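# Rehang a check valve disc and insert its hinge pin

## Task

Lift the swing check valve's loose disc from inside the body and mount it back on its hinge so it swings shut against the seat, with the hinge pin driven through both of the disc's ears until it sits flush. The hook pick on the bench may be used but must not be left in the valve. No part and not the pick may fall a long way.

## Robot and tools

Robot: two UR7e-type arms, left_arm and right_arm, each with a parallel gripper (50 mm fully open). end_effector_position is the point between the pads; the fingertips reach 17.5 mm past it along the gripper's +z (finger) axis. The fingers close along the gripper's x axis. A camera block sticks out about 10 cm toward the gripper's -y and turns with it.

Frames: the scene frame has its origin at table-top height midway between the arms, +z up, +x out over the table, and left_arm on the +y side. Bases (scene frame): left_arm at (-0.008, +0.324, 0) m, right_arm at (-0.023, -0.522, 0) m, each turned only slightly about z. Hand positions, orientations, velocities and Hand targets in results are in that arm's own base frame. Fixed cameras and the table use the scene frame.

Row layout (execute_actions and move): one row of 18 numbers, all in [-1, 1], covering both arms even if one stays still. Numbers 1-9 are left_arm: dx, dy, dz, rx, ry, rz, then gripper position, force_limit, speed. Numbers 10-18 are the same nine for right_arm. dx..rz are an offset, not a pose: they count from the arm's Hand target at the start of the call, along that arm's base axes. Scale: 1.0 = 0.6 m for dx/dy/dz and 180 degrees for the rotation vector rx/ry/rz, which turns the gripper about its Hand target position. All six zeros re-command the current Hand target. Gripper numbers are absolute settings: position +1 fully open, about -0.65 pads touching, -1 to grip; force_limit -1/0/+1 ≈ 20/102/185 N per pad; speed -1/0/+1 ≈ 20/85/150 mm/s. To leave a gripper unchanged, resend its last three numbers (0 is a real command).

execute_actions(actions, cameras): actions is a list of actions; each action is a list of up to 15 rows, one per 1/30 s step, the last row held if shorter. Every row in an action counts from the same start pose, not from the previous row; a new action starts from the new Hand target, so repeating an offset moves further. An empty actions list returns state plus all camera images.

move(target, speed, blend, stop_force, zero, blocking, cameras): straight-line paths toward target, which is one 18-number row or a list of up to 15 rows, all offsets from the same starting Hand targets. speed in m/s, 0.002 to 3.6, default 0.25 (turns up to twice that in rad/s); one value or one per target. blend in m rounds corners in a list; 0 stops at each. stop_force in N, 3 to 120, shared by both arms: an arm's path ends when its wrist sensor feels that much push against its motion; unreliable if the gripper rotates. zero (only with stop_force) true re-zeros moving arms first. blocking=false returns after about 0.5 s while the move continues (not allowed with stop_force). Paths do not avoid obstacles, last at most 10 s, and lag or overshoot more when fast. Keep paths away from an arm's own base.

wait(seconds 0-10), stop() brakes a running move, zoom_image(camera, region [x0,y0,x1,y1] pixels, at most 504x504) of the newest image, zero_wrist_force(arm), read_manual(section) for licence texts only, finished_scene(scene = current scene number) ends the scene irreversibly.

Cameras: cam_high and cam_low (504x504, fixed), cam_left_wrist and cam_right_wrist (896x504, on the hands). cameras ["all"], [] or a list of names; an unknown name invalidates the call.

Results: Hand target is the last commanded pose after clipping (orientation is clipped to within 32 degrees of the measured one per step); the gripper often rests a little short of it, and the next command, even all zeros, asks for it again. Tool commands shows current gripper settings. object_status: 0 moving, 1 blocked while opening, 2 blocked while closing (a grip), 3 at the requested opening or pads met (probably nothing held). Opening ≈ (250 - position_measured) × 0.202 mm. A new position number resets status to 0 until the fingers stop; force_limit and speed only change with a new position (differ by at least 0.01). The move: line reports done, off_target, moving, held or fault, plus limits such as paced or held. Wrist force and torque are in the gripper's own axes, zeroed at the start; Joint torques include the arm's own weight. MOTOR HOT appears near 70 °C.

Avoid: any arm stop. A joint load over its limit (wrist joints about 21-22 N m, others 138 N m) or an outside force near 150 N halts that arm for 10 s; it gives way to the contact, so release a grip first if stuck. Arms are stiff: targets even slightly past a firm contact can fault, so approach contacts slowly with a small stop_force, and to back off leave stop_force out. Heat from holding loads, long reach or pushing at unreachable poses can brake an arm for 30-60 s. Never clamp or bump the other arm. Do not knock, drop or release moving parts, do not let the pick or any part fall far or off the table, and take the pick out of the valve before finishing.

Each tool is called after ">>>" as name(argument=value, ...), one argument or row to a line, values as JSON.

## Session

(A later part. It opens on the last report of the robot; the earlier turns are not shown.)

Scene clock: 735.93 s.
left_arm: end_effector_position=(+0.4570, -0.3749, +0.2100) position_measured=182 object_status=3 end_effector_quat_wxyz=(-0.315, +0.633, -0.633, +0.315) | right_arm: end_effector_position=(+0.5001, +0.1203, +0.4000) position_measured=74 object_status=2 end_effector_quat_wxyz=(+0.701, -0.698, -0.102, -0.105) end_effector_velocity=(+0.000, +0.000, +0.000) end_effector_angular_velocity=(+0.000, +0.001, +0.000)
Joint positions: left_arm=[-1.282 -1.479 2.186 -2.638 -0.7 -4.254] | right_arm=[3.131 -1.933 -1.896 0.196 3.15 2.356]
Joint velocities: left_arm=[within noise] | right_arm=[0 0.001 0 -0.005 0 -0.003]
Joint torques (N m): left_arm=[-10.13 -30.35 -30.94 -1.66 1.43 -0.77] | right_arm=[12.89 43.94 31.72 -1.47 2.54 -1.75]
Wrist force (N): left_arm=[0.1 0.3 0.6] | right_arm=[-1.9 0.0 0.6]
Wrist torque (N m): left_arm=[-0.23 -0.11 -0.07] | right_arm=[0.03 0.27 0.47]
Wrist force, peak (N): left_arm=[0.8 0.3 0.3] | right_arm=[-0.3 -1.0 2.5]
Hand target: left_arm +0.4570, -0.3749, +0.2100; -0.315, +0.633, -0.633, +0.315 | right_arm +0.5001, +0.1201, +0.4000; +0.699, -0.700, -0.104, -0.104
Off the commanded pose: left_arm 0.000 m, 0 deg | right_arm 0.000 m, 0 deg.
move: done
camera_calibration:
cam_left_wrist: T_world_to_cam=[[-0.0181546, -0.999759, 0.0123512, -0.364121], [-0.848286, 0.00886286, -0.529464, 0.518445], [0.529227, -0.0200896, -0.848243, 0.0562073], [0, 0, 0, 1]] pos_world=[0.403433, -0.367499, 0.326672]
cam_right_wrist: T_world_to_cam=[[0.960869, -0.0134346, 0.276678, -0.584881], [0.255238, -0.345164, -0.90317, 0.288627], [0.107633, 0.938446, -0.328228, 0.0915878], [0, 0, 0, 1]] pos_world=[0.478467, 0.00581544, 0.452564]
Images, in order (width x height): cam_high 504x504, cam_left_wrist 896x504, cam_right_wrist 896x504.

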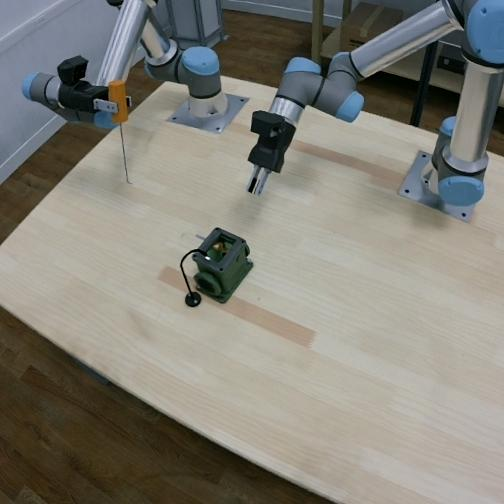

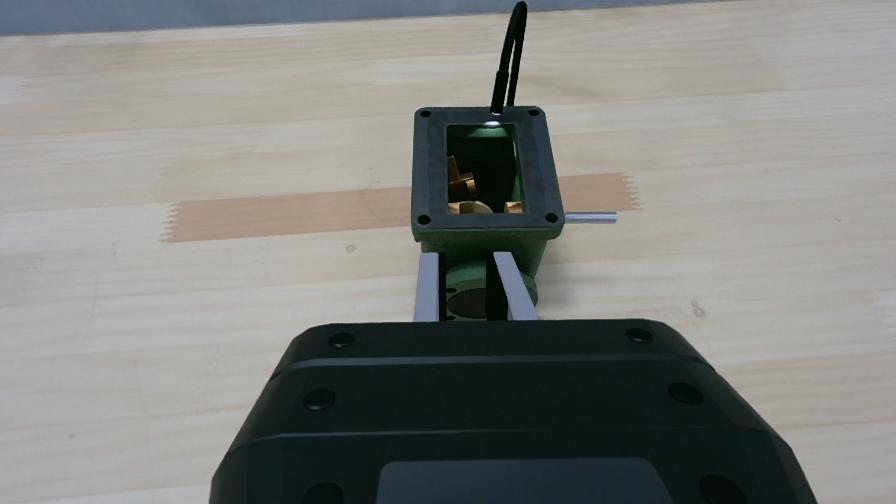

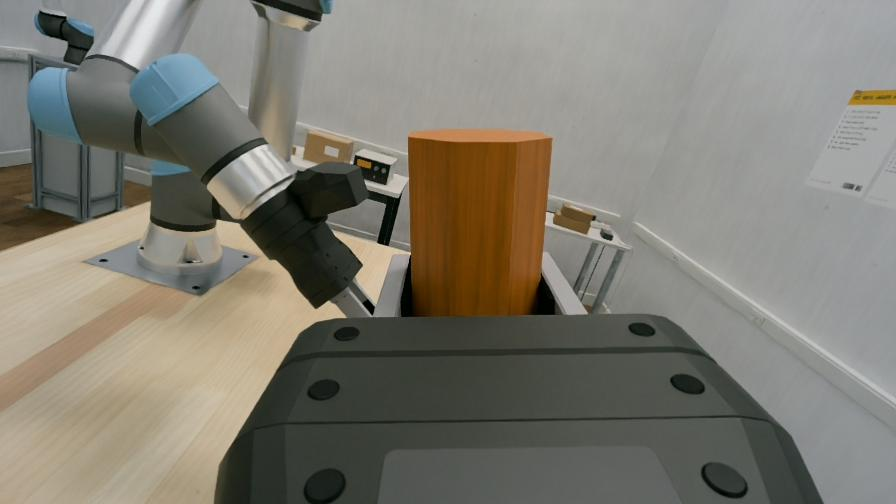

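>>> move(
  target=[0,0,0,0,0,0,-0.2,-0.7,1,0.0772,0.419,-0.06,0,0,0,-1,-0.5,-0.5],
  speed=0.25,
  cameras=["cam_left_wrist"],
)

>>> zoom_image(
  camera="cam_left_wrist",
  region=[380, 20, 680, 240],
)

Scene clock: 747.20 s.
left_arm: end_effector_position=(+0.4570, -0.3749, +0.2100) position_measured=182 object_status=3 end_effector_quat_wxyz=(-0.315, +0.633, -0.633, +0.315) | right_arm: end_effector_position=(+0.5464, +0.3715, +0.3640) position_measured=74 object_status=2 end_effector_quat_wxyz=(+0.699, -0.700, -0.104, -0.104)
Joint positions: left_arm=[-1.282 -1.479 2.186 -2.638 -0.7 -4.254] | right_arm=[3.586 -2.167 -1.664 0.686 2.697 2.844]
Joint torques (N m): left_arm=[-10.97 -31.41 -31.76 -1.38 1.35 -0.56] | right_arm=[0.83 60.38 13.49 4.07 -0.87 0.8]
Wrist force (N): left_arm=[0.1 0.4 0.3] | right_arm=[-1.9 0.1 1.0]
Wrist torque (N m): left_arm=[-0.21 -0.11 -0.08] | right_arm=[0.01 0.27 0.47]
Wrist force, peak (N): left_arm=[0.4 0.4 0.8] | right_arm=[-4.9 -1.2 0.6]
Hand target: left_arm +0.4570, -0.3749, +0.2100; -0.315, +0.633, -0.633, +0.315 | right_arm +0.5464, +0.3715, +0.3640; +0.699, -0.700, -0.104, -0.104
Off the commanded pose: left_arm 0.000 m, 0 deg | right_arm 0.000 m, 0 deg.
move: done
camera_calibration:
cam_left_wrist: T_world_to_cam=[[-0.0181546, -0.999759, 0.0123512, -0.364121], [-0.848286, 0.00886286, -0.529464, 0.518445], [0.529227, -0.0200896, -0.848243, 0.0562073], [0, 0, 0, 1]] pos_world=[0.403433, -0.367499, 0.326672]
Images, in order (width x height): cam_left_wrist 896x504.

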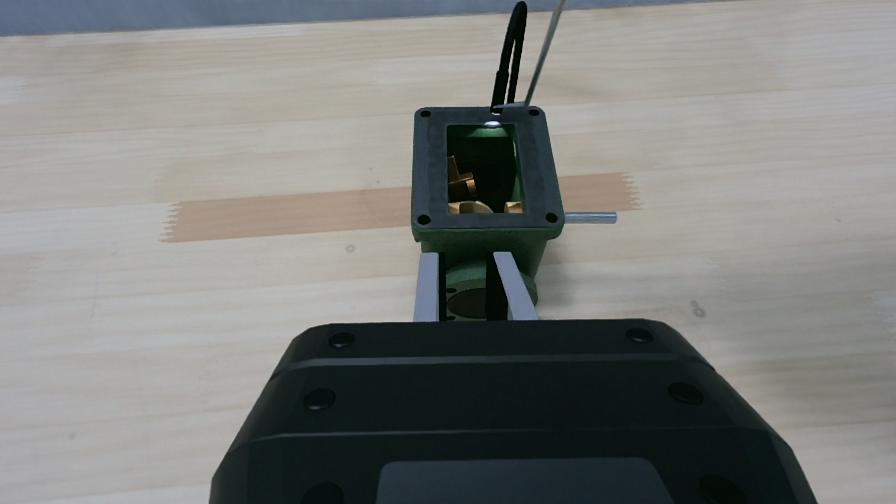

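Scaled by 1.680 from the camera's 896x504 image, which has a finer 1280x720 frame.

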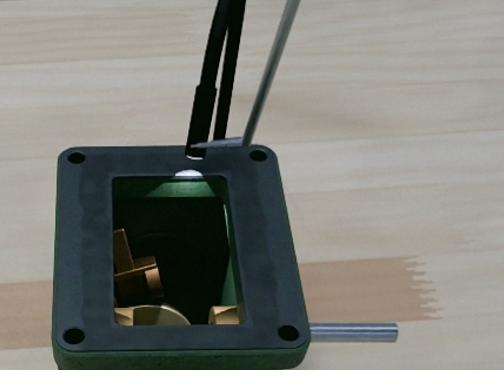

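>>> move(
  target=[0,0,0,0,0,0,-0.2,-0.7,1,0.0233,-0.004,-0.1142,0,0,0,-1,-0.5,-0.5],
  speed=0.08,
  stop_force=6,
  cameras=["cam_left_wrist"],
)

>>> zoom_image(
  camera="cam_left_wrist",
  region=[400, 80, 600, 240],
)

Scene clock: 770.83 s.
left_arm: end_effector_position=(+0.4570, -0.3749, +0.2100) position_measured=182 object_status=3 end_effector_quat_wxyz=(-0.315, +0.633, -0.633, +0.315) | right_arm: end_effector_position=(+0.5604, +0.3691, +0.2955) position_measured=74 object_status=2 end_effector_quat_wxyz=(+0.699, -0.700, -0.104, -0.104)
Joint positions: left_arm=[-1.282 -1.479 2.186 -2.638 -0.7 -4.254] | right_arm=[3.571 -2.301 -1.648 0.803 2.711 2.844]
Joint torques (N m): left_arm=[-10.47 -31.29 -31.53 -1.72 1.34 -0.51] | right_arm=[10.94 65 9.01 -2.02 -0.94 1.17]
Wrist force (N): left_arm=[0.4 0.3 0.4] | right_arm=[-1.1 -0.5 3.0]
Wrist torque (N m): left_arm=[-0.22 -0.16 -0.07] | right_arm=[0.55 0.26 0.37]
Wrist force, peak (N): left_arm=[0.4 0.5 0.7] | right_arm=[-1.9 2.3 3.4]
Hand target: left_arm +0.4570, -0.3749, +0.2100; -0.315, +0.633, -0.633, +0.315 | right_arm +0.5604, +0.3691, +0.2955; +0.699, -0.700, -0.104, -0.104
Off the commanded pose: left_arm 0.000 m, 0 deg | right_arm 0.000 m, 0 deg.
move: done
camera_calibration:
cam_left_wrist: T_world_to_cam=[[-0.0181546, -0.999759, 0.0123512, -0.364121], [-0.848286, 0.00886286, -0.529464, 0.518445], [0.529227, -0.0200896, -0.848243, 0.0562073], [0, 0, 0, 1]] pos_world=[0.403433, -0.367499, 0.326672]
Images, in order (width x height): cam_left_wrist 896x504.

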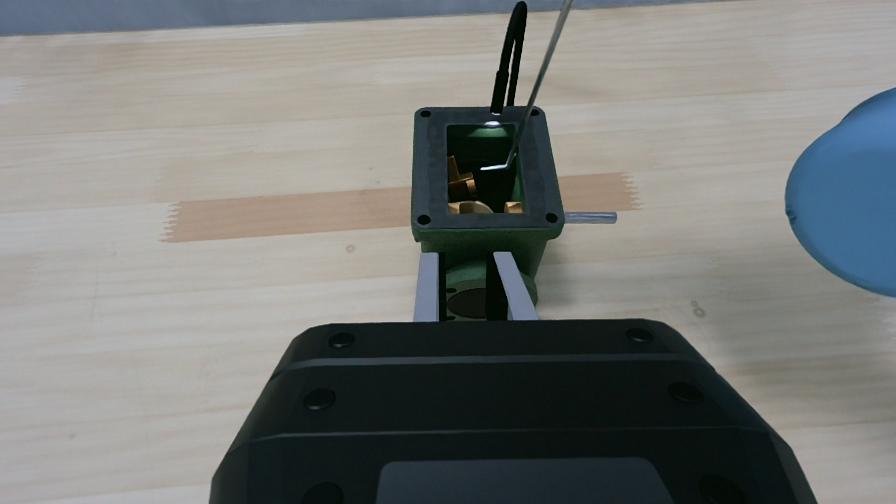

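Scaled by 2.520 from the camera's 896x504 image, which has a finer 1280x720 frame.

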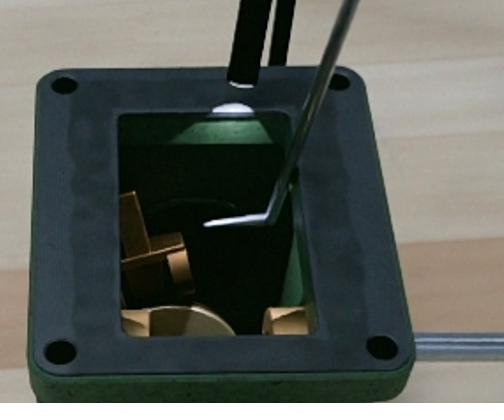

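>>> zoom_image(
  camera="cam_left_wrist",
  region=[440, 120, 530, 220],
)

Scaled by 5.040 from the camera's 896x504 image, which has a finer 1280x720 frame.

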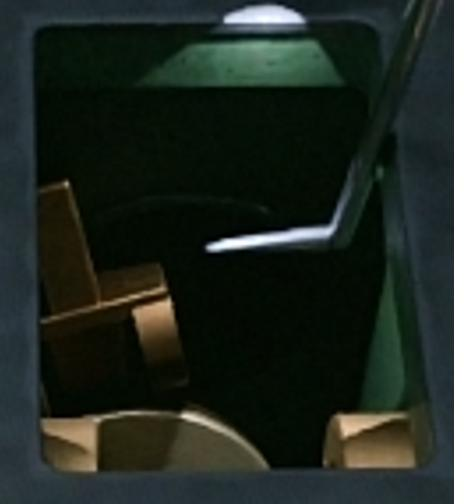

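>>> move(
  target=[
    [0,0,0,0,0,0,-0.2,-0.7,1,0.0,0.033,-0.0038,-0.0333,0,0,-1,-0.5,-0.5],
    [0,0,0,0,0,0,-0.2,-0.7,1,0.0145,0.0288,-0.0525,-0.0333,0,0,-1,-0.5,-0.5],
  ],
  speed=0.06,
  stop_force=6,
  cameras=["cam_left_wrist"],
)

>>> zoom_image(
  camera="cam_left_wrist",
  region=[440, 120, 530, 220],
)

Scene clock: 852.13 s.
left_arm: end_effector_position=(+0.4570, -0.3749, +0.2100) position_measured=182 object_status=3 end_effector_quat_wxyz=(-0.315, +0.633, -0.633, +0.315) | right_arm: end_effector_position=(+0.5691, +0.3864, +0.2640) position_measured=74 object_status=2 end_effector_quat_wxyz=(-0.661, +0.736, +0.109, +0.098)
Joint positions: left_arm=[-1.282 -1.479 2.186 -2.638 -0.7 -4.254] | right_arm=[3.595 -2.286 -1.682 0.589 2.676 2.633]
Joint torques (N m): left_arm=[-10.46 -31.13 -30.71 -1.66 1.38 -0.16] | right_arm=[12.25 66.75 9.37 -1.12 -0.32 1.62]
Wrist force (N): left_arm=[0.2 0.2 0.4] | right_arm=[-1.1 0.4 2.3]
Wrist torque (N m): left_arm=[-0.24 -0.13 -0.08] | right_arm=[0.37 0.23 0.56]
Wrist force, peak (N): left_arm=[0.6 0.5 0.4] | right_arm=[-1.5 0.6 3.6]
Hand target: left_arm +0.4570, -0.3749, +0.2100; -0.315, +0.633, -0.633, +0.315 | right_arm +0.5691, +0.3864, +0.2640; -0.661, +0.736, +0.109, +0.098
Off the commanded pose: left_arm 0.000 m, 0 deg | right_arm 0.000 m, 0 deg.
move: done
camera_calibration:
cam_left_wrist: T_world_to_cam=[[-0.0181546, -0.999759, 0.0123512, -0.364121], [-0.848286, 0.00886286, -0.529464, 0.518445], [0.529227, -0.0200896, -0.848243, 0.0562073], [0, 0, 0, 1]] pos_world=[0.403433, -0.367499, 0.326672]
Images, in order (width x height): cam_left_wrist 896x504.

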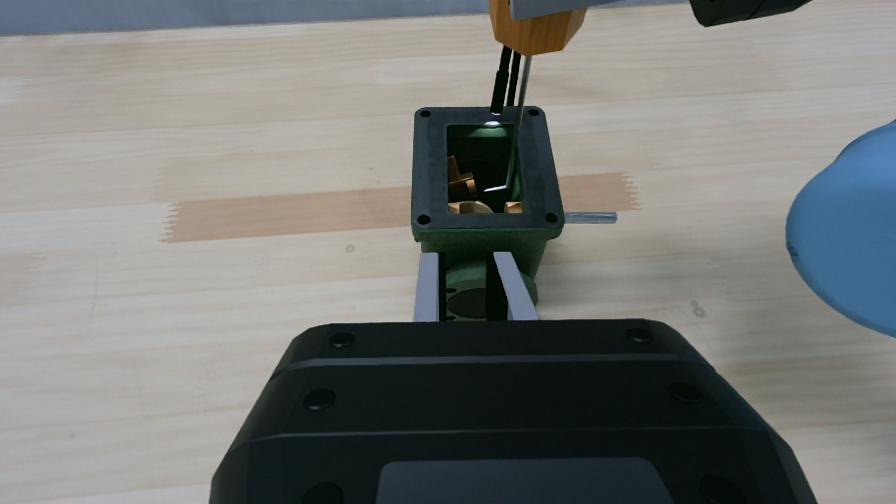

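Scaled by 5.040 from the camera's 896x504 image, which has a finer 1280x720 frame.

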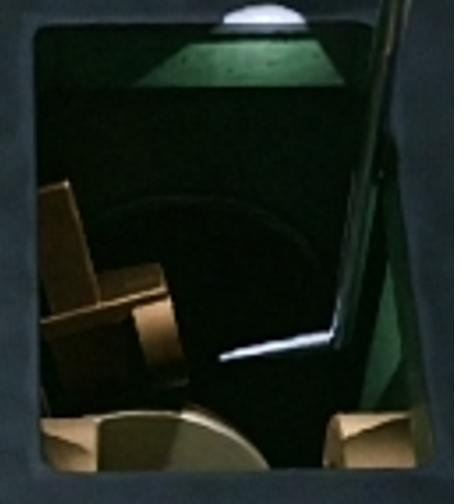

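>>> move(
  target=[
    [0,0,0,0,0,0,-0.2,-0.7,1,0.0,0.0,0.0022,0,0,0,-1,-0.5,-0.5],
    [0,0,0,0,0,0,-0.2,-0.7,1,0.0,0.0175,0.0022,0,0,0,-1,-0.5,-0.5],
  ],
  speed=0.015,
  stop_force=3,
  cameras=["cam_left_wrist"],
)

>>> zoom_image(
  camera="cam_left_wrist",
  region=[440, 120, 530, 220],
)

Scene clock: 879.07 s.
left_arm: end_effector_position=(+0.4570, -0.3749, +0.2100) position_measured=182 object_status=3 end_effector_quat_wxyz=(-0.315, +0.633, -0.633, +0.315) | right_arm: end_effector_position=(+0.5691, +0.3970, +0.2653) position_measured=74 object_status=2 end_effector_quat_wxyz=(-0.661, +0.736, +0.109, +0.098)
Joint positions: left_arm=[-1.282 -1.479 2.186 -2.638 -0.7 -4.254] | right_arm=[3.611 -2.29 -1.672 0.589 2.66 2.642]
Joint torques (N m): left_arm=[-10.33 -30.73 -31.12 -1.7 1.37 0] | right_arm=[8.19 50.92 29.32 5.04 0.11 0.96]
Wrist force (N): left_arm=[0.0 0.5 0.3] | right_arm=[-2.3 0.7 -0.7]
Wrist torque (N m): left_arm=[-0.20 -0.10 -0.08] | right_arm=[-0.20 0.19 0.77]
Wrist force, peak (N): left_arm=[0.2 0.7 0.7] | right_arm=[-1.6 1.7 2.9]
Hand target: left_arm +0.4570, -0.3749, +0.2100; -0.315, +0.633, -0.633, +0.315 | right_arm +0.5691, +0.3970, +0.2653; -0.661, +0.736, +0.109, +0.098
Off the commanded pose: left_arm 0.000 m, 0 deg | right_arm 0.000 m, 0 deg.
move: contact (right_arm)
camera_calibration:
cam_left_wrist: T_world_to_cam=[[-0.0181546, -0.999759, 0.0123512, -0.364121], [-0.848286, 0.00886286, -0.529464, 0.518445], [0.529227, -0.0200896, -0.848243, 0.0562073], [0, 0, 0, 1]] pos_world=[0.403433, -0.367499, 0.326672]
Images, in order (width x height): cam_left_wrist 896x504.

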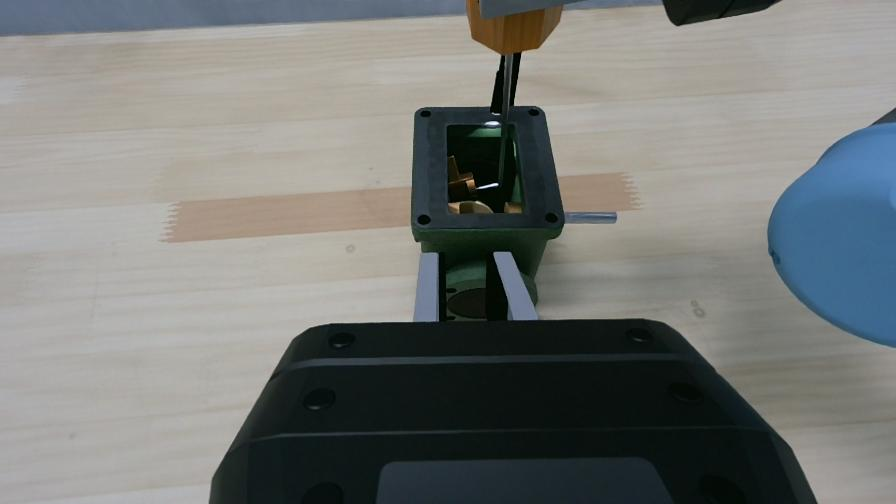

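Scaled by 5.040 from the camera's 896x504 image, which has a finer 1280x720 frame.

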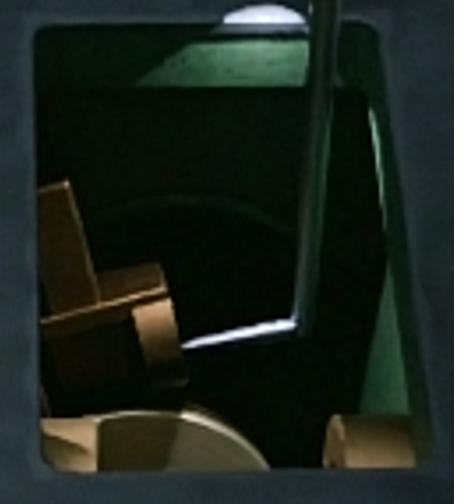

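>>> move(
  target=[0,0,0,0,0,0,-0.2,-0.7,1,0.0,-0.0125,0.0,0,0,0,-1,-0.5,-0.5],
  speed=0.03,
  cameras=["cam_left_wrist"],
)

>>> zoom_image(
  camera="cam_left_wrist",
  region=[440, 120, 530, 220],
)

Scene clock: 898.47 s.
left_arm: end_effector_position=(+0.4570, -0.3749, +0.2100) position_measured=182 object_status=3 end_effector_quat_wxyz=(-0.315, +0.633, -0.633, +0.315) | right_arm: end_effector_position=(+0.5691, +0.3894, +0.2653) position_measured=74 object_status=2 end_effector_quat_wxyz=(-0.661, +0.736, +0.109, +0.098)
Joint positions: left_arm=[-1.282 -1.479 2.186 -2.638 -0.7 -4.254] | right_arm=[3.599 -2.286 -1.679 0.587 2.672 2.636]
Joint torques (N m): left_arm=[-10.33 -31.91 -30.34 -1.79 1.19 0.1] | right_arm=[3.55 61.94 17.39 -0.96 0.35 -0.83]
Wrist force (N): left_arm=[0.3 -0.1 0.3] | right_arm=[-1.7 0.4 0.8]
Wrist torque (N m): left_arm=[-0.27 -0.13 -0.08] | right_arm=[0.11 0.23 0.65]
Wrist force, peak (N): left_arm=[0.4 0.7 0.5] | right_arm=[-2.6 0.7 -0.7]
Hand target: left_arm +0.4570, -0.3749, +0.2100; -0.315, +0.633, -0.633, +0.315 | right_arm +0.5691, +0.3895, +0.2653; -0.661, +0.736, +0.109, +0.098
Off the commanded pose: left_arm 0.000 m, 0 deg | right_arm 0.000 m, 0 deg.
move: done
camera_calibration:
cam_left_wrist: T_world_to_cam=[[-0.0181546, -0.999759, 0.0123512, -0.364121], [-0.848286, 0.00886286, -0.529464, 0.518445], [0.529227, -0.0200896, -0.848243, 0.0562073], [0, 0, 0, 1]] pos_world=[0.403433, -0.367499, 0.326672]
Images, in order (width x height): cam_left_wrist 896x504.

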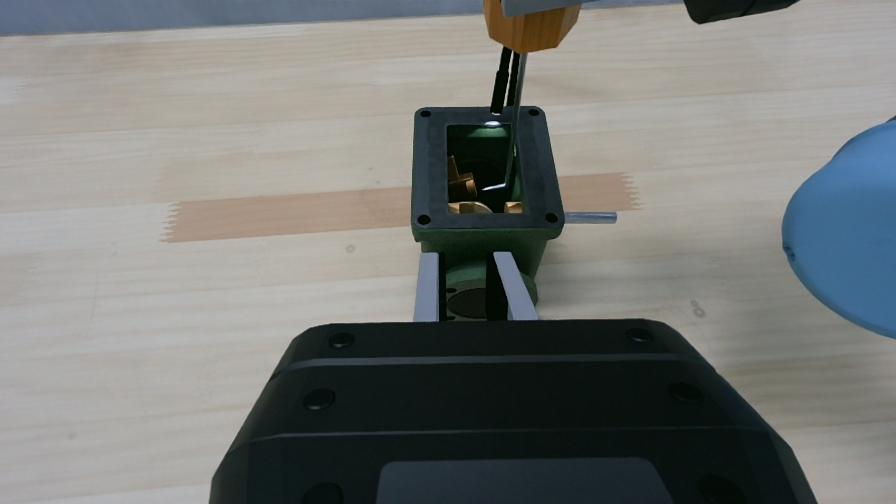

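Scaled by 5.040 from the camera's 896x504 image, which has a finer 1280x720 frame.

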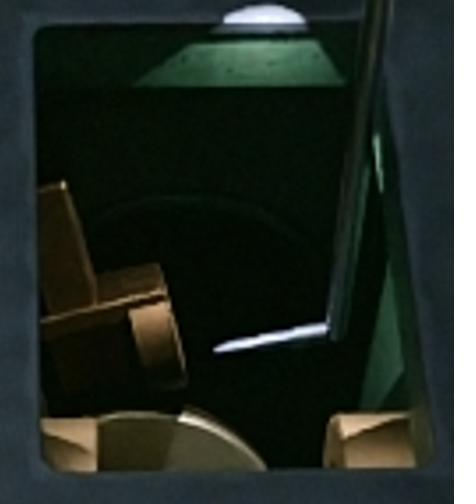

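>>> move(
  target=[0.0977,0.0883,0.1317,0.0218,0.0984,-0.1377,-0.2,-0.7,1,0,0,0,0,0,0,-1,-0.5,-0.5],
  speed=0.3,
  cameras=["cam_left_wrist"],
)

>>> zoom_image(
  camera="cam_left_wrist",
  region=[400, 130, 520, 250],
)

Scene clock: 1070.43 s.
left_arm: end_effector_position=(+0.5156, -0.3219, +0.2889) position_measured=182 object_status=3 end_effector_quat_wxyz=(+0.161, -0.512, +0.805, -0.253) | right_arm: end_effector_position=(+0.5691, +0.3895, +0.2653) position_measured=74 object_status=2 end_effector_quat_wxyz=(-0.661, +0.736, +0.109, +0.098)
Joint positions: left_arm=[-0.89 -1.594 1.957 -2.494 -1.317 -3.522] | right_arm=[3.6 -2.286 -1.679 0.587 2.672 2.636]
Joint torques (N m): left_arm=[1.91 -32.13 -35.87 -5.34 -0.24 1.1] | right_arm=[12.49 54.78 32.38 4.88 -0.44 1.56]
Wrist force (N): left_arm=[0.1 0.3 0.7] | right_arm=[-1.7 0.6 0.8]
Wrist torque (N m): left_arm=[-0.31 -0.15 -0.21] | right_arm=[0.15 0.23 0.65]
Wrist force, peak (N): left_arm=[-2.2 -2.2 0.3] | right_arm=[-2.0 0.6 1.2]
Hand target: left_arm +0.5156, -0.3219, +0.2890; +0.161, -0.512, +0.805, -0.253 | right_arm +0.5691, +0.3895, +0.2653; -0.661, +0.736, +0.109, +0.098
Off the commanded pose: left_arm 0.000 m, 0 deg | right_arm 0.000 m, 0 deg.
move: done
camera_calibration:
cam_left_wrist: T_world_to_cam=[[-0.434403, -0.900553, 0.0172378, -0.0658993], [-0.875845, 0.417864, -0.241422, 0.67219], [0.210211, -0.119972, -0.970267, 0.260848], [0, 0, 0, 1]] pos_world=[0.505274, -0.308935, 0.41651]
Images, in order (width x height): cam_left_wrist 896x504.

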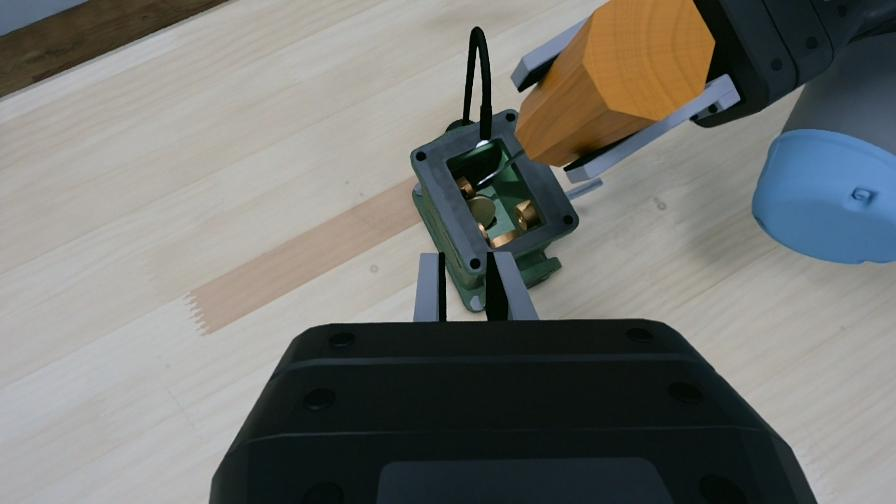

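Scaled by 4.200 from the camera's 896x504 image, which has a finer 1280x720 frame.

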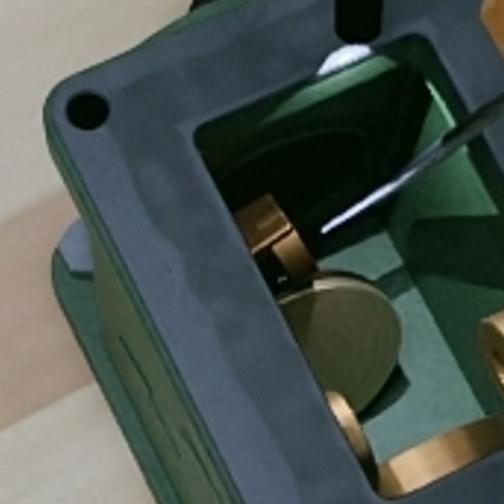

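>>> zoom_image(
  camera="cam_left_wrist",
  region=[445, 165, 495, 215],
)

Scaled by 10.080 from the camera's 896x504 image, which has a finer 1280x720 frame.

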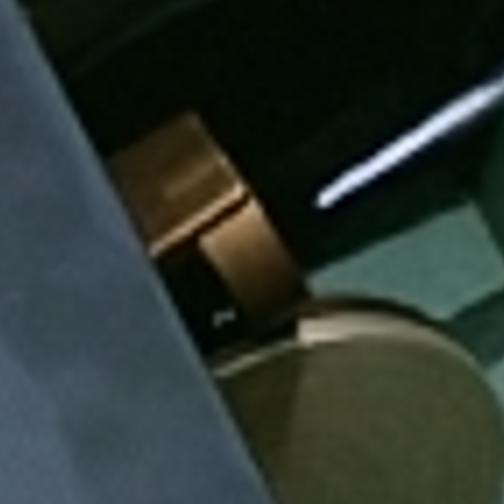

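>>> move(
  target=[
    [-0.0977,-0.0883,-0.1317,-0.0218,-0.0984,0.1377,-0.2,-0.7,1,0,0,0,0,0,0,-1,-0.5,-0.5],
    [-0.0977,-0.0883,-0.1317,-0.0218,-0.0984,0.1377,-0.2,-0.7,1,-0.0018,0.0503,0.0088,-0.0444,0,0,-1,-0.5,-0.5],
  ],
  speed=[0.3,0.03],
  cameras=["cam_left_wrist"],
)

>>> zoom_image(
  camera="cam_left_wrist",
  region=[440, 120, 530, 220],
)

Scene clock: 1137.47 s.
left_arm: end_effector_position=(+0.4570, -0.3749, +0.2100) position_measured=182 object_status=3 end_effector_quat_wxyz=(-0.315, +0.633, -0.633, +0.315) | right_arm: end_effector_position=(+0.5679, +0.4198, +0.2706) position_measured=74 object_status=2 end_effector_quat_wxyz=(-0.608, +0.780, +0.116, +0.091) end_effector_velocity=(+0.000, +0.000, -0.001) end_effector_angular_velocity=(+0.002, +0.001, +0.000)
Joint positions: left_arm=[-1.282 -1.479 2.186 -2.638 -0.7 -4.254] | right_arm=[3.657 -2.181 -1.706 0.275 2.575 2.442]
Joint velocities: left_arm=[within noise] | right_arm=[0 -0.004 0 0.007 0.001 0.005]
Joint torques (N m): left_arm=[-10.73 -21 -18.04 -5.22 4.05 0.36] | right_arm=[-8.22 49.19 18.33 6.56 2.68 1.59]
Wrist force (N): left_arm=[-0.1 0.0 0.5] | right_arm=[-1.4 0.5 0.9]
Wrist torque (N m): left_arm=[-0.28 -0.09 -0.08] | right_arm=[0.16 0.15 0.65]
Wrist force, peak (N): left_arm=[1.0 2.4 0.4] | right_arm=[-2.0 0.8 0.9]
Hand target: left_arm +0.4570, -0.3749, +0.2100; -0.315, +0.633, -0.633, +0.315 | right_arm +0.5680, +0.4197, +0.2706; -0.608, +0.780, +0.116, +0.091
Off the commanded pose: left_arm 0.000 m, 0 deg | right_arm 0.000 m, 0 deg.
move: done
camera_calibration:
cam_left_wrist: T_world_to_cam=[[-0.0181546, -0.999759, 0.0123512, -0.364121], [-0.848286, 0.00886286, -0.529464, 0.518445], [0.529227, -0.0200896, -0.848243, 0.0562073], [0, 0, 0, 1]] pos_world=[0.403433, -0.367499, 0.326672]
Images, in order (width x height): cam_left_wrist 896x504.

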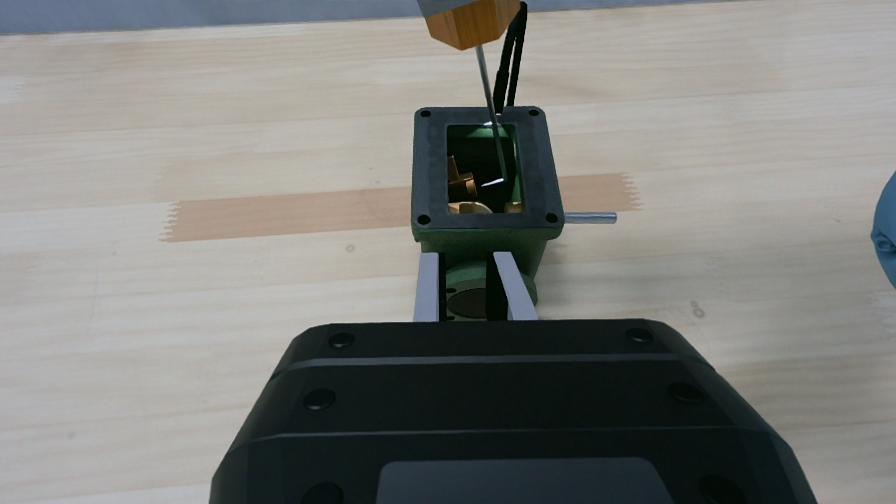

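Scaled by 5.040 from the camera's 896x504 image, which has a finer 1280x720 frame.

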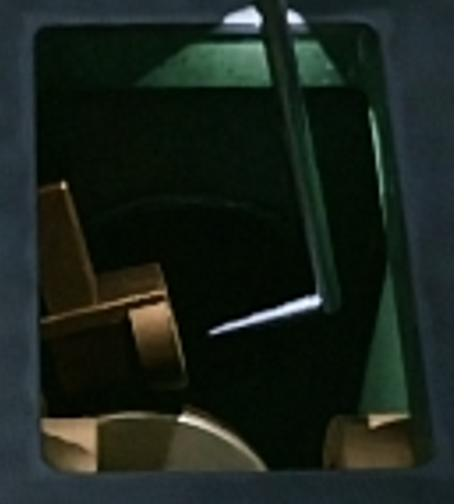

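>>> move(
  target=[
    [0,0,0,0,0,0,-0.2,-0.7,1,0,0,0.0027,0,0,0,-1,-0.5,-0.5],
    [0,0,0,0,0,0,-0.2,-0.7,1,0,0.0165,-0.001,0,0,0,-1,-0.5,-0.5],
  ],
  speed=0.015,
  stop_force=3,
  cameras=["cam_left_wrist"],
)

>>> zoom_image(
  camera="cam_left_wrist",
  region=[440, 120, 530, 220],
)

Scene clock: 1155.40 s.
left_arm: end_effector_position=(+0.4570, -0.3749, +0.2100) position_measured=182 object_status=3 end_effector_quat_wxyz=(-0.315, +0.633, -0.633, +0.315) | right_arm: end_effector_position=(+0.5680, +0.4296, +0.2700) position_measured=74 object_status=2 end_effector_quat_wxyz=(-0.608, +0.780, +0.116, +0.091)
Joint positions: left_arm=[-1.282 -1.479 2.186 -2.638 -0.7 -4.254] | right_arm=[3.672 -2.19 -1.694 0.282 2.562 2.454]
Joint torques (N m): left_arm=[-10.85 -21.07 -18.94 -6.44 2.69 1.13] | right_arm=[-12.3 63.61 12.28 -0.25 2.25 -1.78]
Wrist force (N): left_arm=[0.1 0.2 0.3] | right_arm=[-1.6 0.6 0.8]
Wrist torque (N m): left_arm=[-0.24 -0.11 -0.09] | right_arm=[0.18 0.20 0.47]
Wrist force, peak (N): left_arm=[0.3 0.6 0.6] | right_arm=[-1.4 1.3 0.9]
Hand target: left_arm +0.4570, -0.3749, +0.2100; -0.315, +0.633, -0.633, +0.315 | right_arm +0.5680, +0.4296, +0.2700; -0.608, +0.780, +0.116, +0.091
Off the commanded pose: left_arm 0.000 m, 0 deg | right_arm 0.000 m, 0 deg.
move: done
camera_calibration:
cam_left_wrist: T_world_to_cam=[[-0.0181546, -0.999759, 0.0123512, -0.364121], [-0.848286, 0.00886286, -0.529464, 0.518445], [0.529227, -0.0200896, -0.848243, 0.0562073], [0, 0, 0, 1]] pos_world=[0.403433, -0.367499, 0.326672]
Images, in order (width x height): cam_left_wrist 896x504.

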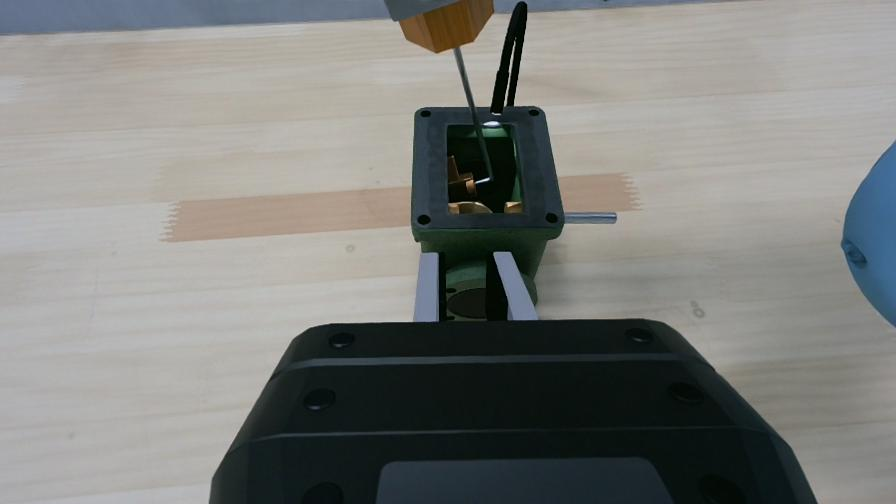

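Scaled by 5.040 from the camera's 896x504 image, which has a finer 1280x720 frame.

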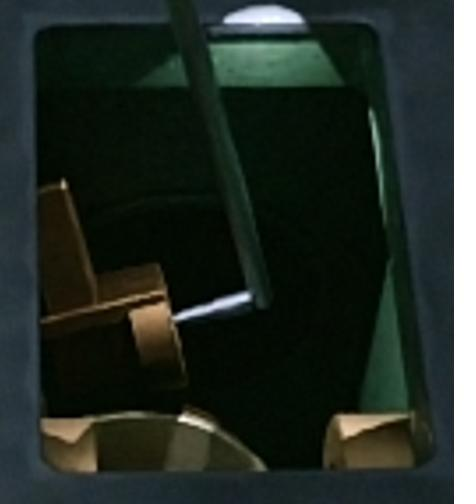

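>>> move(
  target=[0,0,0,0,0,0,-0.2,-0.7,1,0,0.0115,-0.004,0,0,0,-1,-0.5,-0.5],
  speed=0.015,
  stop_force=3,
  cameras=["cam_left_wrist"],
)

>>> zoom_image(
  camera="cam_left_wrist",
  region=[440, 120, 530, 220],
)

Scene clock: 1274.73 s.
left_arm: end_effector_position=(+0.4570, -0.3749, +0.2100) position_measured=182 object_status=3 end_effector_quat_wxyz=(-0.315, +0.633, -0.633, +0.315) | right_arm: end_effector_position=(+0.5680, +0.4365, +0.2676) position_measured=74 object_status=2 end_effector_quat_wxyz=(-0.608, +0.780, +0.116, +0.091)
Joint positions: left_arm=[-1.282 -1.479 2.186 -2.638 -0.7 -4.254] | right_arm=[3.682 -2.199 -1.686 0.29 2.553 2.462]
Joint torques (N m): left_arm=[-11.07 -20.6 -18.69 -6.41 1.49 0.92] | right_arm=[-11.76 65.36 12.12 -0.4 2.24 -1.62]
Wrist force (N): left_arm=[-0.1 -0.1 0.5] | right_arm=[-1.4 0.6 0.7]
Wrist torque (N m): left_arm=[-0.28 -0.08 -0.07] | right_arm=[0.19 0.17 0.47]
Wrist force, peak (N): left_arm=[0.2 0.4 1.0] | right_arm=[-1.7 0.7 1.1]
Hand target: left_arm +0.4570, -0.3749, +0.2100; -0.315, +0.633, -0.633, +0.315 | right_arm +0.5680, +0.4365, +0.2676; -0.608, +0.780, +0.116, +0.091
Off the commanded pose: left_arm 0.000 m, 0 deg | right_arm 0.000 m, 0 deg.
move: done
camera_calibration:
cam_left_wrist: T_world_to_cam=[[-0.0181546, -0.999759, 0.0123512, -0.364121], [-0.848286, 0.00886286, -0.529464, 0.518445], [0.529227, -0.0200896, -0.848243, 0.0562073], [0, 0, 0, 1]] pos_world=[0.403433, -0.367499, 0.326672]
Images, in order (width x height): cam_left_wrist 896x504.

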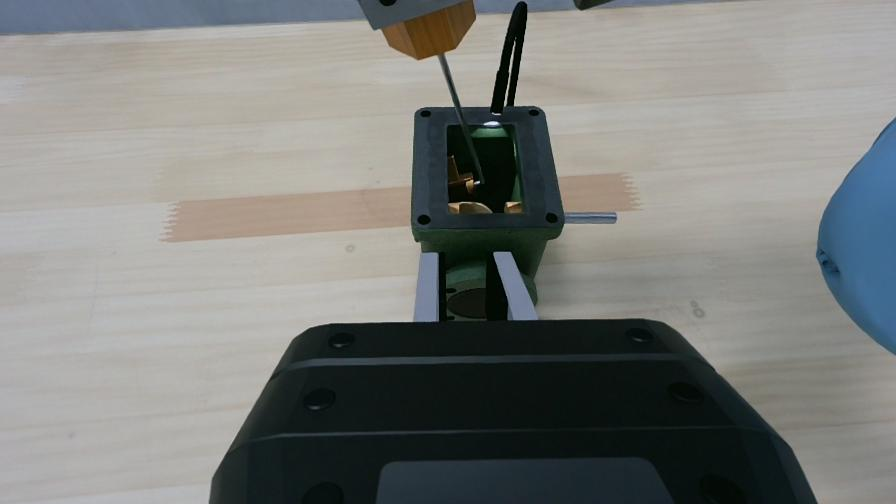

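Scaled by 5.040 from the camera's 896x504 image, which has a finer 1280x720 frame.

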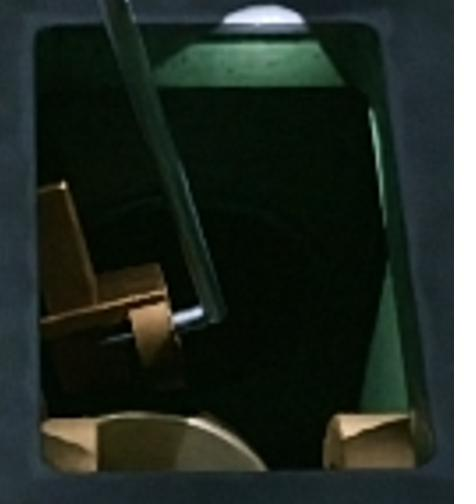

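>>> move(
  target=[
    [0,0,0,0,0,0,-0.2,-0.7,1,0,0.0057,-0.0017,0,0,0,-1,-0.5,-0.5],
    [0,0,0,0,0,0,-0.2,-0.7,1,0,-0.0532,0.0057,0.0556,0,0,-1,-0.5,-0.5],
    [0,0,0,0,0,0,-0.2,-0.7,1,0,-0.1122,0.0028,0.1111,0,0,-1,-0.5,-0.5],
  ],
  speed=[0.02,0.05,0.05],
  blend=[0,0.005,0],
  cameras=["cam_left_wrist"],
)

>>> zoom_image(
  camera="cam_left_wrist",
  region=[440, 120, 530, 220],
)

Scene clock: 1311.90 s.
left_arm: end_effector_position=(+0.4570, -0.3749, +0.2100) position_measured=182 object_status=3 end_effector_quat_wxyz=(-0.315, +0.633, -0.633, +0.315) | right_arm: end_effector_position=(+0.5681, +0.3691, +0.2692) position_measured=74 object_status=2 end_effector_quat_wxyz=(+0.735, -0.662, -0.098, -0.109)
Joint positions: left_arm=[-1.282 -1.479 2.186 -2.638 -0.7 -4.254] | right_arm=[3.568 -2.44 -1.538 1.082 2.703 3.07]
Joint torques (N m): left_arm=[-9.86 -20.13 -18.4 -6.56 1.27 1.01] | right_arm=[11.73 70.91 7.89 -2.24 -1.9 -1.33]
Wrist force (N): left_arm=[-0.1 0.1 0.4] | right_arm=[-1.5 0.4 1.0]
Wrist torque (N m): left_arm=[-0.25 -0.08 -0.08] | right_arm=[0.10 0.26 0.42]
Wrist force, peak (N): left_arm=[0.3 0.6 0.8] | right_arm=[-2.4 3.0 0.9]
Hand target: left_arm +0.4570, -0.3749, +0.2100; -0.315, +0.633, -0.633, +0.315 | right_arm +0.5680, +0.3692, +0.2693; +0.735, -0.662, -0.098, -0.109
Off the commanded pose: left_arm 0.000 m, 0 deg | right_arm 0.000 m, 0 deg.
move: done
camera_calibration:
cam_left_wrist: T_world_to_cam=[[-0.0181546, -0.999759, 0.0123512, -0.364121], [-0.848286, 0.00886286, -0.529464, 0.518445], [0.529227, -0.0200896, -0.848243, 0.0562073], [0, 0, 0, 1]] pos_world=[0.403433, -0.367499, 0.326672]
Images, in order (width x height): cam_left_wrist 896x504.

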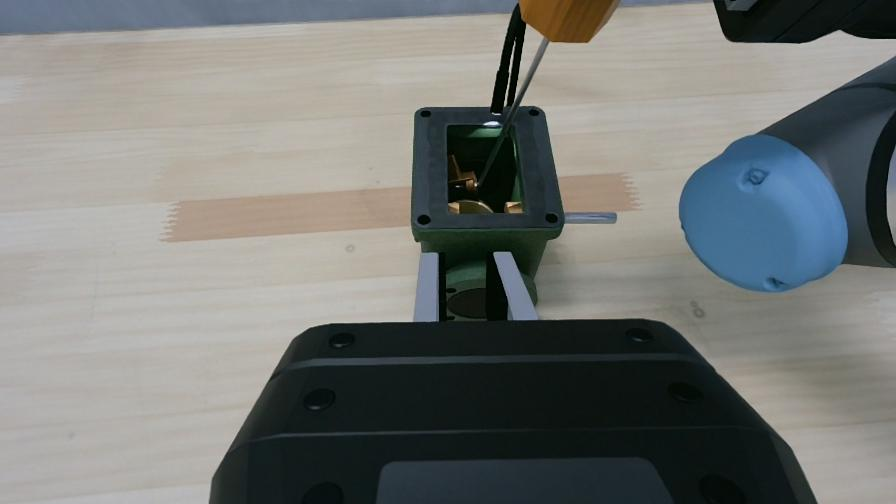

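Scaled by 5.040 from the camera's 896x504 image, which has a finer 1280x720 frame.

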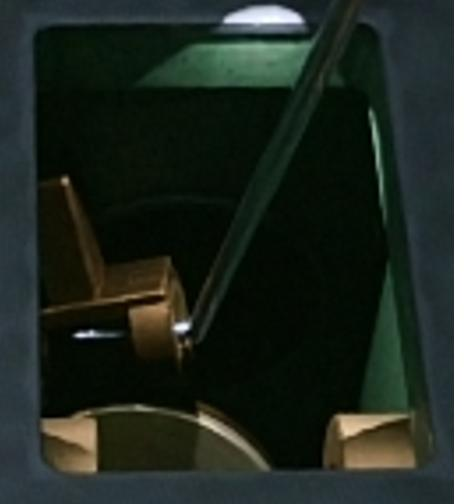

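>>> move(
  target=[0,0,0,0,0,0,-0.2,-0.7,1,-0.0422,-0.006,0.0133,0,0,0,-1,-0.5,-0.5],
  speed=0.03,
  cameras=["cam_left_wrist"],
)

>>> zoom_image(
  camera="cam_left_wrist",
  region=[440, 120, 530, 220],
)

Scene clock: 1320.43 s.
left_arm: end_effector_position=(+0.4570, -0.3749, +0.2100) position_measured=182 object_status=3 end_effector_quat_wxyz=(-0.315, +0.633, -0.633, +0.315) | right_arm: end_effector_position=(+0.5425, +0.3656, +0.2773) position_measured=74 object_status=2 end_effector_quat_wxyz=(+0.735, -0.662, -0.098, -0.109) end_effector_velocity=(+0.001, +0.000, +0.000) end_effector_angular_velocity=(+0.001, -0.002, -0.001)
Joint positions: left_arm=[-1.282 -1.479 2.186 -2.638 -0.7 -4.254] | right_arm=[3.581 -2.384 -1.632 1.114 2.69 3.063]
Joint velocities: left_arm=[within noise] | right_arm=[-0.001 -0.003 0.005 -0.001 0 -0.001]
Joint torques (N m): left_arm=[-10.16 -20.03 -19.23 -6.49 1.46 1.26] | right_arm=[1.24 50.75 29.53 -1.71 -0.91 -1.08]
Wrist force (N): left_arm=[0.0 0.1 0.6] | right_arm=[-2.5 2.5 0.6]
Wrist torque (N m): left_arm=[-0.26 -0.09 -0.08] | right_arm=[0.09 0.31 0.55]
Wrist force, peak (N): left_arm=[0.4 0.4 0.8] | right_arm=[-2.7 2.3 1.0]
Hand target: left_arm +0.4570, -0.3749, +0.2100; -0.315, +0.633, -0.633, +0.315 | right_arm +0.5427, +0.3656, +0.2773; +0.735, -0.662, -0.098, -0.109
Off the commanded pose: left_arm 0.000 m, 0 deg | right_arm 0.000 m, 0 deg.
move: done
camera_calibration:
cam_left_wrist: T_world_to_cam=[[-0.0181546, -0.999759, 0.0123512, -0.364121], [-0.848286, 0.00886286, -0.529464, 0.518445], [0.529227, -0.0200896, -0.848243, 0.0562073], [0, 0, 0, 1]] pos_world=[0.403433, -0.367499, 0.326672]
Images, in order (width x height): cam_left_wrist 896x504.

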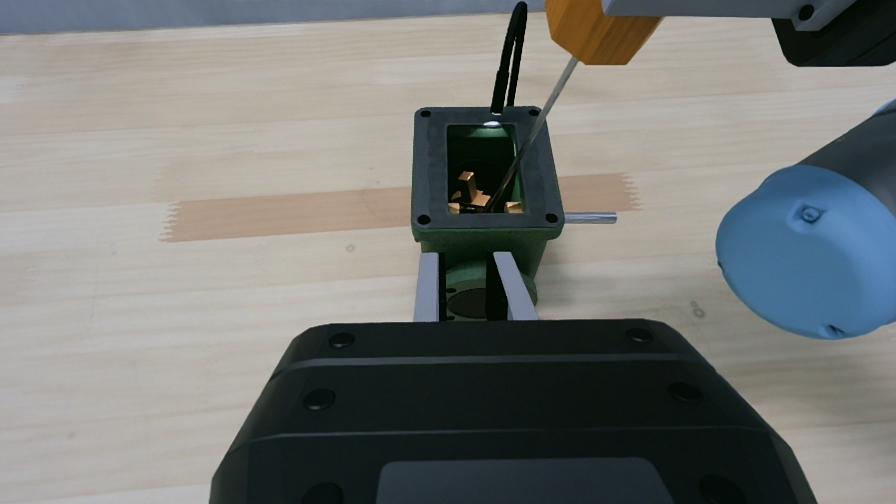

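Scaled by 5.040 from the camera's 896x504 image, which has a finer 1280x720 frame.

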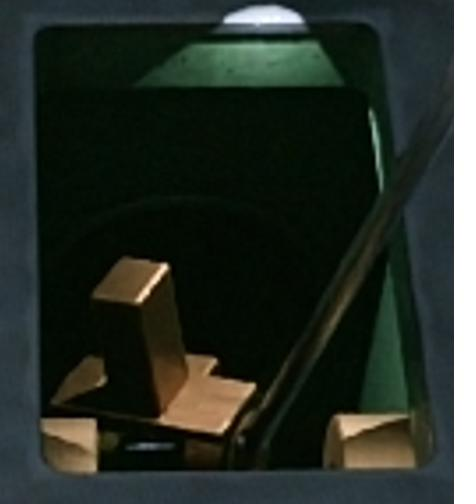

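>>> move(
  target=[
    [0,0,0,0,0,0,-0.2,-0.7,1,-0.0017,-0.0166,0.01,0,0,0,-1,-0.5,-0.5],
    [0,0,0,0,0,0,-0.2,-0.7,1,-0.0017,-0.0166,0.0733,0,0,0,-1,-0.5,-0.5],
  ],
  speed=0.03,
  blend=[0.003,0],
  cameras=["cam_left_wrist"],
)

>>> zoom_image(
  camera="cam_left_wrist",
  region=[430, 80, 560, 220],
)

Scene clock: 1339.57 s.
left_arm: end_effector_position=(+0.4570, -0.3749, +0.2100) position_measured=182 object_status=3 end_effector_quat_wxyz=(-0.315, +0.633, -0.633, +0.315) | right_arm: end_effector_position=(+0.5417, +0.3556, +0.3214) position_measured=74 object_status=2 end_effector_quat_wxyz=(+0.735, -0.662, -0.098, -0.109)
Joint positions: left_arm=[-1.282 -1.479 2.186 -2.638 -0.7 -4.254] | right_arm=[3.565 -2.303 -1.635 1.044 2.706 3.072]
Joint torques (N m): left_arm=[-9.61 -20.15 -19.24 -6.49 1.34 1.14] | right_arm=[12.64 49.41 25.48 2.88 -1.89 -1.88]
Wrist force (N): left_arm=[0.3 0.4 0.3] | right_arm=[-2.2 2.6 0.7]
Wrist torque (N m): left_arm=[-0.22 -0.15 -0.08] | right_arm=[0.06 0.24 0.52]
Wrist force, peak (N): left_arm=[0.4 0.3 1.0] | right_arm=[-2.5 3.2 2.2]
Hand target: left_arm +0.4570, -0.3749, +0.2100; -0.315, +0.633, -0.633, +0.315 | right_arm +0.5416, +0.3556, +0.3212; +0.735, -0.662, -0.098, -0.109
Off the commanded pose: left_arm 0.000 m, 0 deg | right_arm 0.000 m, 0 deg.
move: done
camera_calibration:
cam_left_wrist: T_world_to_cam=[[-0.0181546, -0.999759, 0.0123512, -0.364121], [-0.848286, 0.00886286, -0.529464, 0.518445], [0.529227, -0.0200896, -0.848243, 0.0562073], [0, 0, 0, 1]] pos_world=[0.403433, -0.367499, 0.326672]
Images, in order (width x height): cam_left_wrist 896x504.

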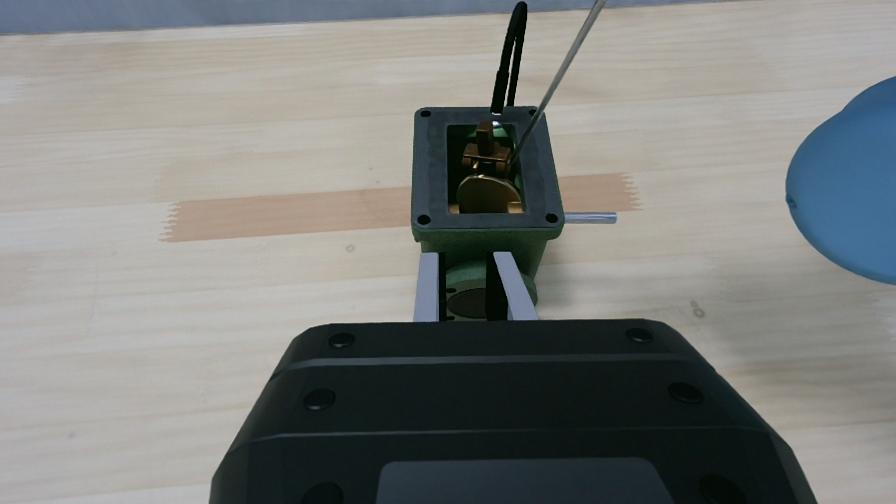

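Scaled by 3.600 from the camera's 896x504 image, which has a finer 1280x720 frame.

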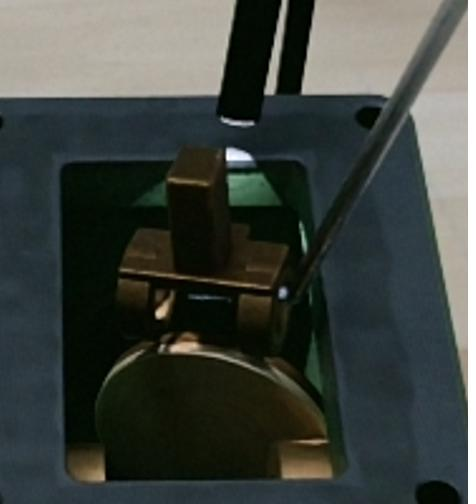

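>>> move(
  target=[
    [0.01,0.04,0.08,0,0.1472,0,-0.2,-0.7,1,0,-0.0348,-0.0055,0.0333,0,0,-1,-0.5,-0.5],
    [0.0217,0.075,0.15,0,0.2944,0,-0.2,-0.7,1,0,-0.0687,-0.0147,0.0667,0,0,-1,-0.5,-0.5],
  ],
  speed=[0.06,0.06],
  blend=[0.004,0],
  cameras=["cam_left_wrist"],
)

Scene clock: 1414.17 s.
left_arm: end_effector_position=(+0.4632, -0.3503, +0.2589) position_measured=182 object_status=3 end_effector_quat_wxyz=(-0.158, +0.689, -0.689, +0.158) end_effector_velocity=(+0.000, +0.000, +0.000) end_effector_angular_velocity=(-0.001, -0.005, +0.003) | right_arm: end_effector_position=(+0.5416, +0.3348, +0.3179) position_measured=74 object_status=2 end_effector_quat_wxyz=(+0.768, -0.623, -0.092, -0.114)
Joint positions: left_arm=[-1.058 -1.556 1.863 -2.111 -1.181 -4.153] | right_arm=[3.537 -2.372 -1.568 1.299 2.697 3.305]
Joint velocities: left_arm=[-0.002 0 0.002 -0.004 0.005 -0.004] | right_arm=[within noise]
Joint torques (N m): left_arm=[-10.48 -30.03 -25.4 -6.35 2.97 -1.3] | right_arm=[-9.39 57.35 26.3 -0.64 -3.29 -0.15]
Wrist force (N): left_arm=[-0.1 0.0 1.3] | right_arm=[-2.6 2.9 0.4]
Wrist torque (N m): left_arm=[-0.38 -0.14 -0.24] | right_arm=[0.01 0.29 0.53]
Wrist force, peak (N): left_arm=[-0.1 0.0 1.4] | right_arm=[-2.7 3.0 0.8]
Hand target: left_arm +0.4631, -0.3504, +0.2589; -0.158, +0.689, -0.689, +0.158 (not the last commanded pose) | right_arm +0.5416, +0.3349, +0.3179; +0.768, -0.623, -0.092, -0.114 (not the last commanded pose)
Off the commanded pose: left_arm 0.046 m, 26 deg | right_arm 0.021 m, 6 deg.
move: held (right_arm; a check stopped the path), off_target (left_arm; braked when a check withheld steps of right_arm); path passed 0 of 2 targets; limits=held
pose unreachable (right arm): on one or more control steps of this call, first in action 0 (counted from 0), this arm could not follow its commanded pose, so it was not sent that pose on those steps. It may still have moved: this result reports where it is.
cause: moving toward the commanded pose would bring two parts of the arm too close to each other (its gripper and another part of the arm, with joints 4 (wrist 1) to 6 (wrist 3) between them, 2 mm apart when it was first held).
camera_calibration:
cam_left_wrist: T_world_to_cam=[[-0.0104254, -0.999764, 0.019071, -0.345415], [-0.996316, 0.00876215, -0.0853065, 0.502941], [0.0851192, -0.0198901, -0.996172, 0.338943], [0, 0, 0, 1]] pos_world=[0.468636, -0.342998, 0.387137]
Images, in order (width x height): cam_left_wrist 896x504.

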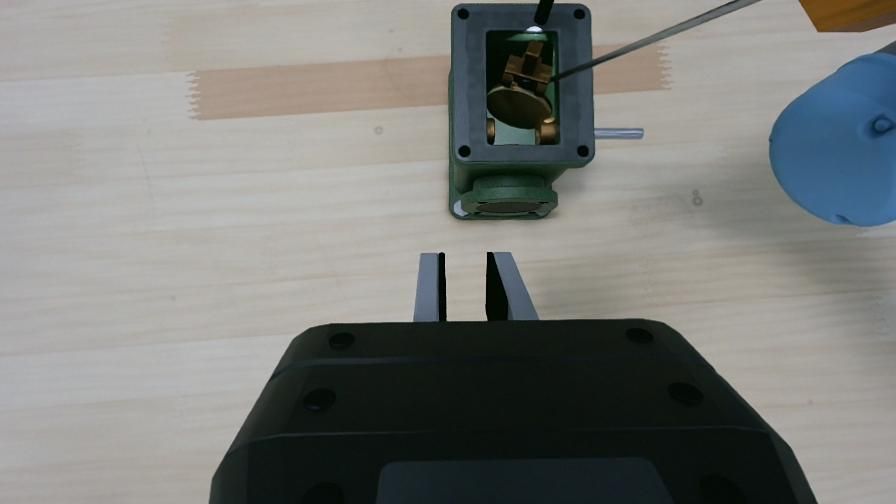

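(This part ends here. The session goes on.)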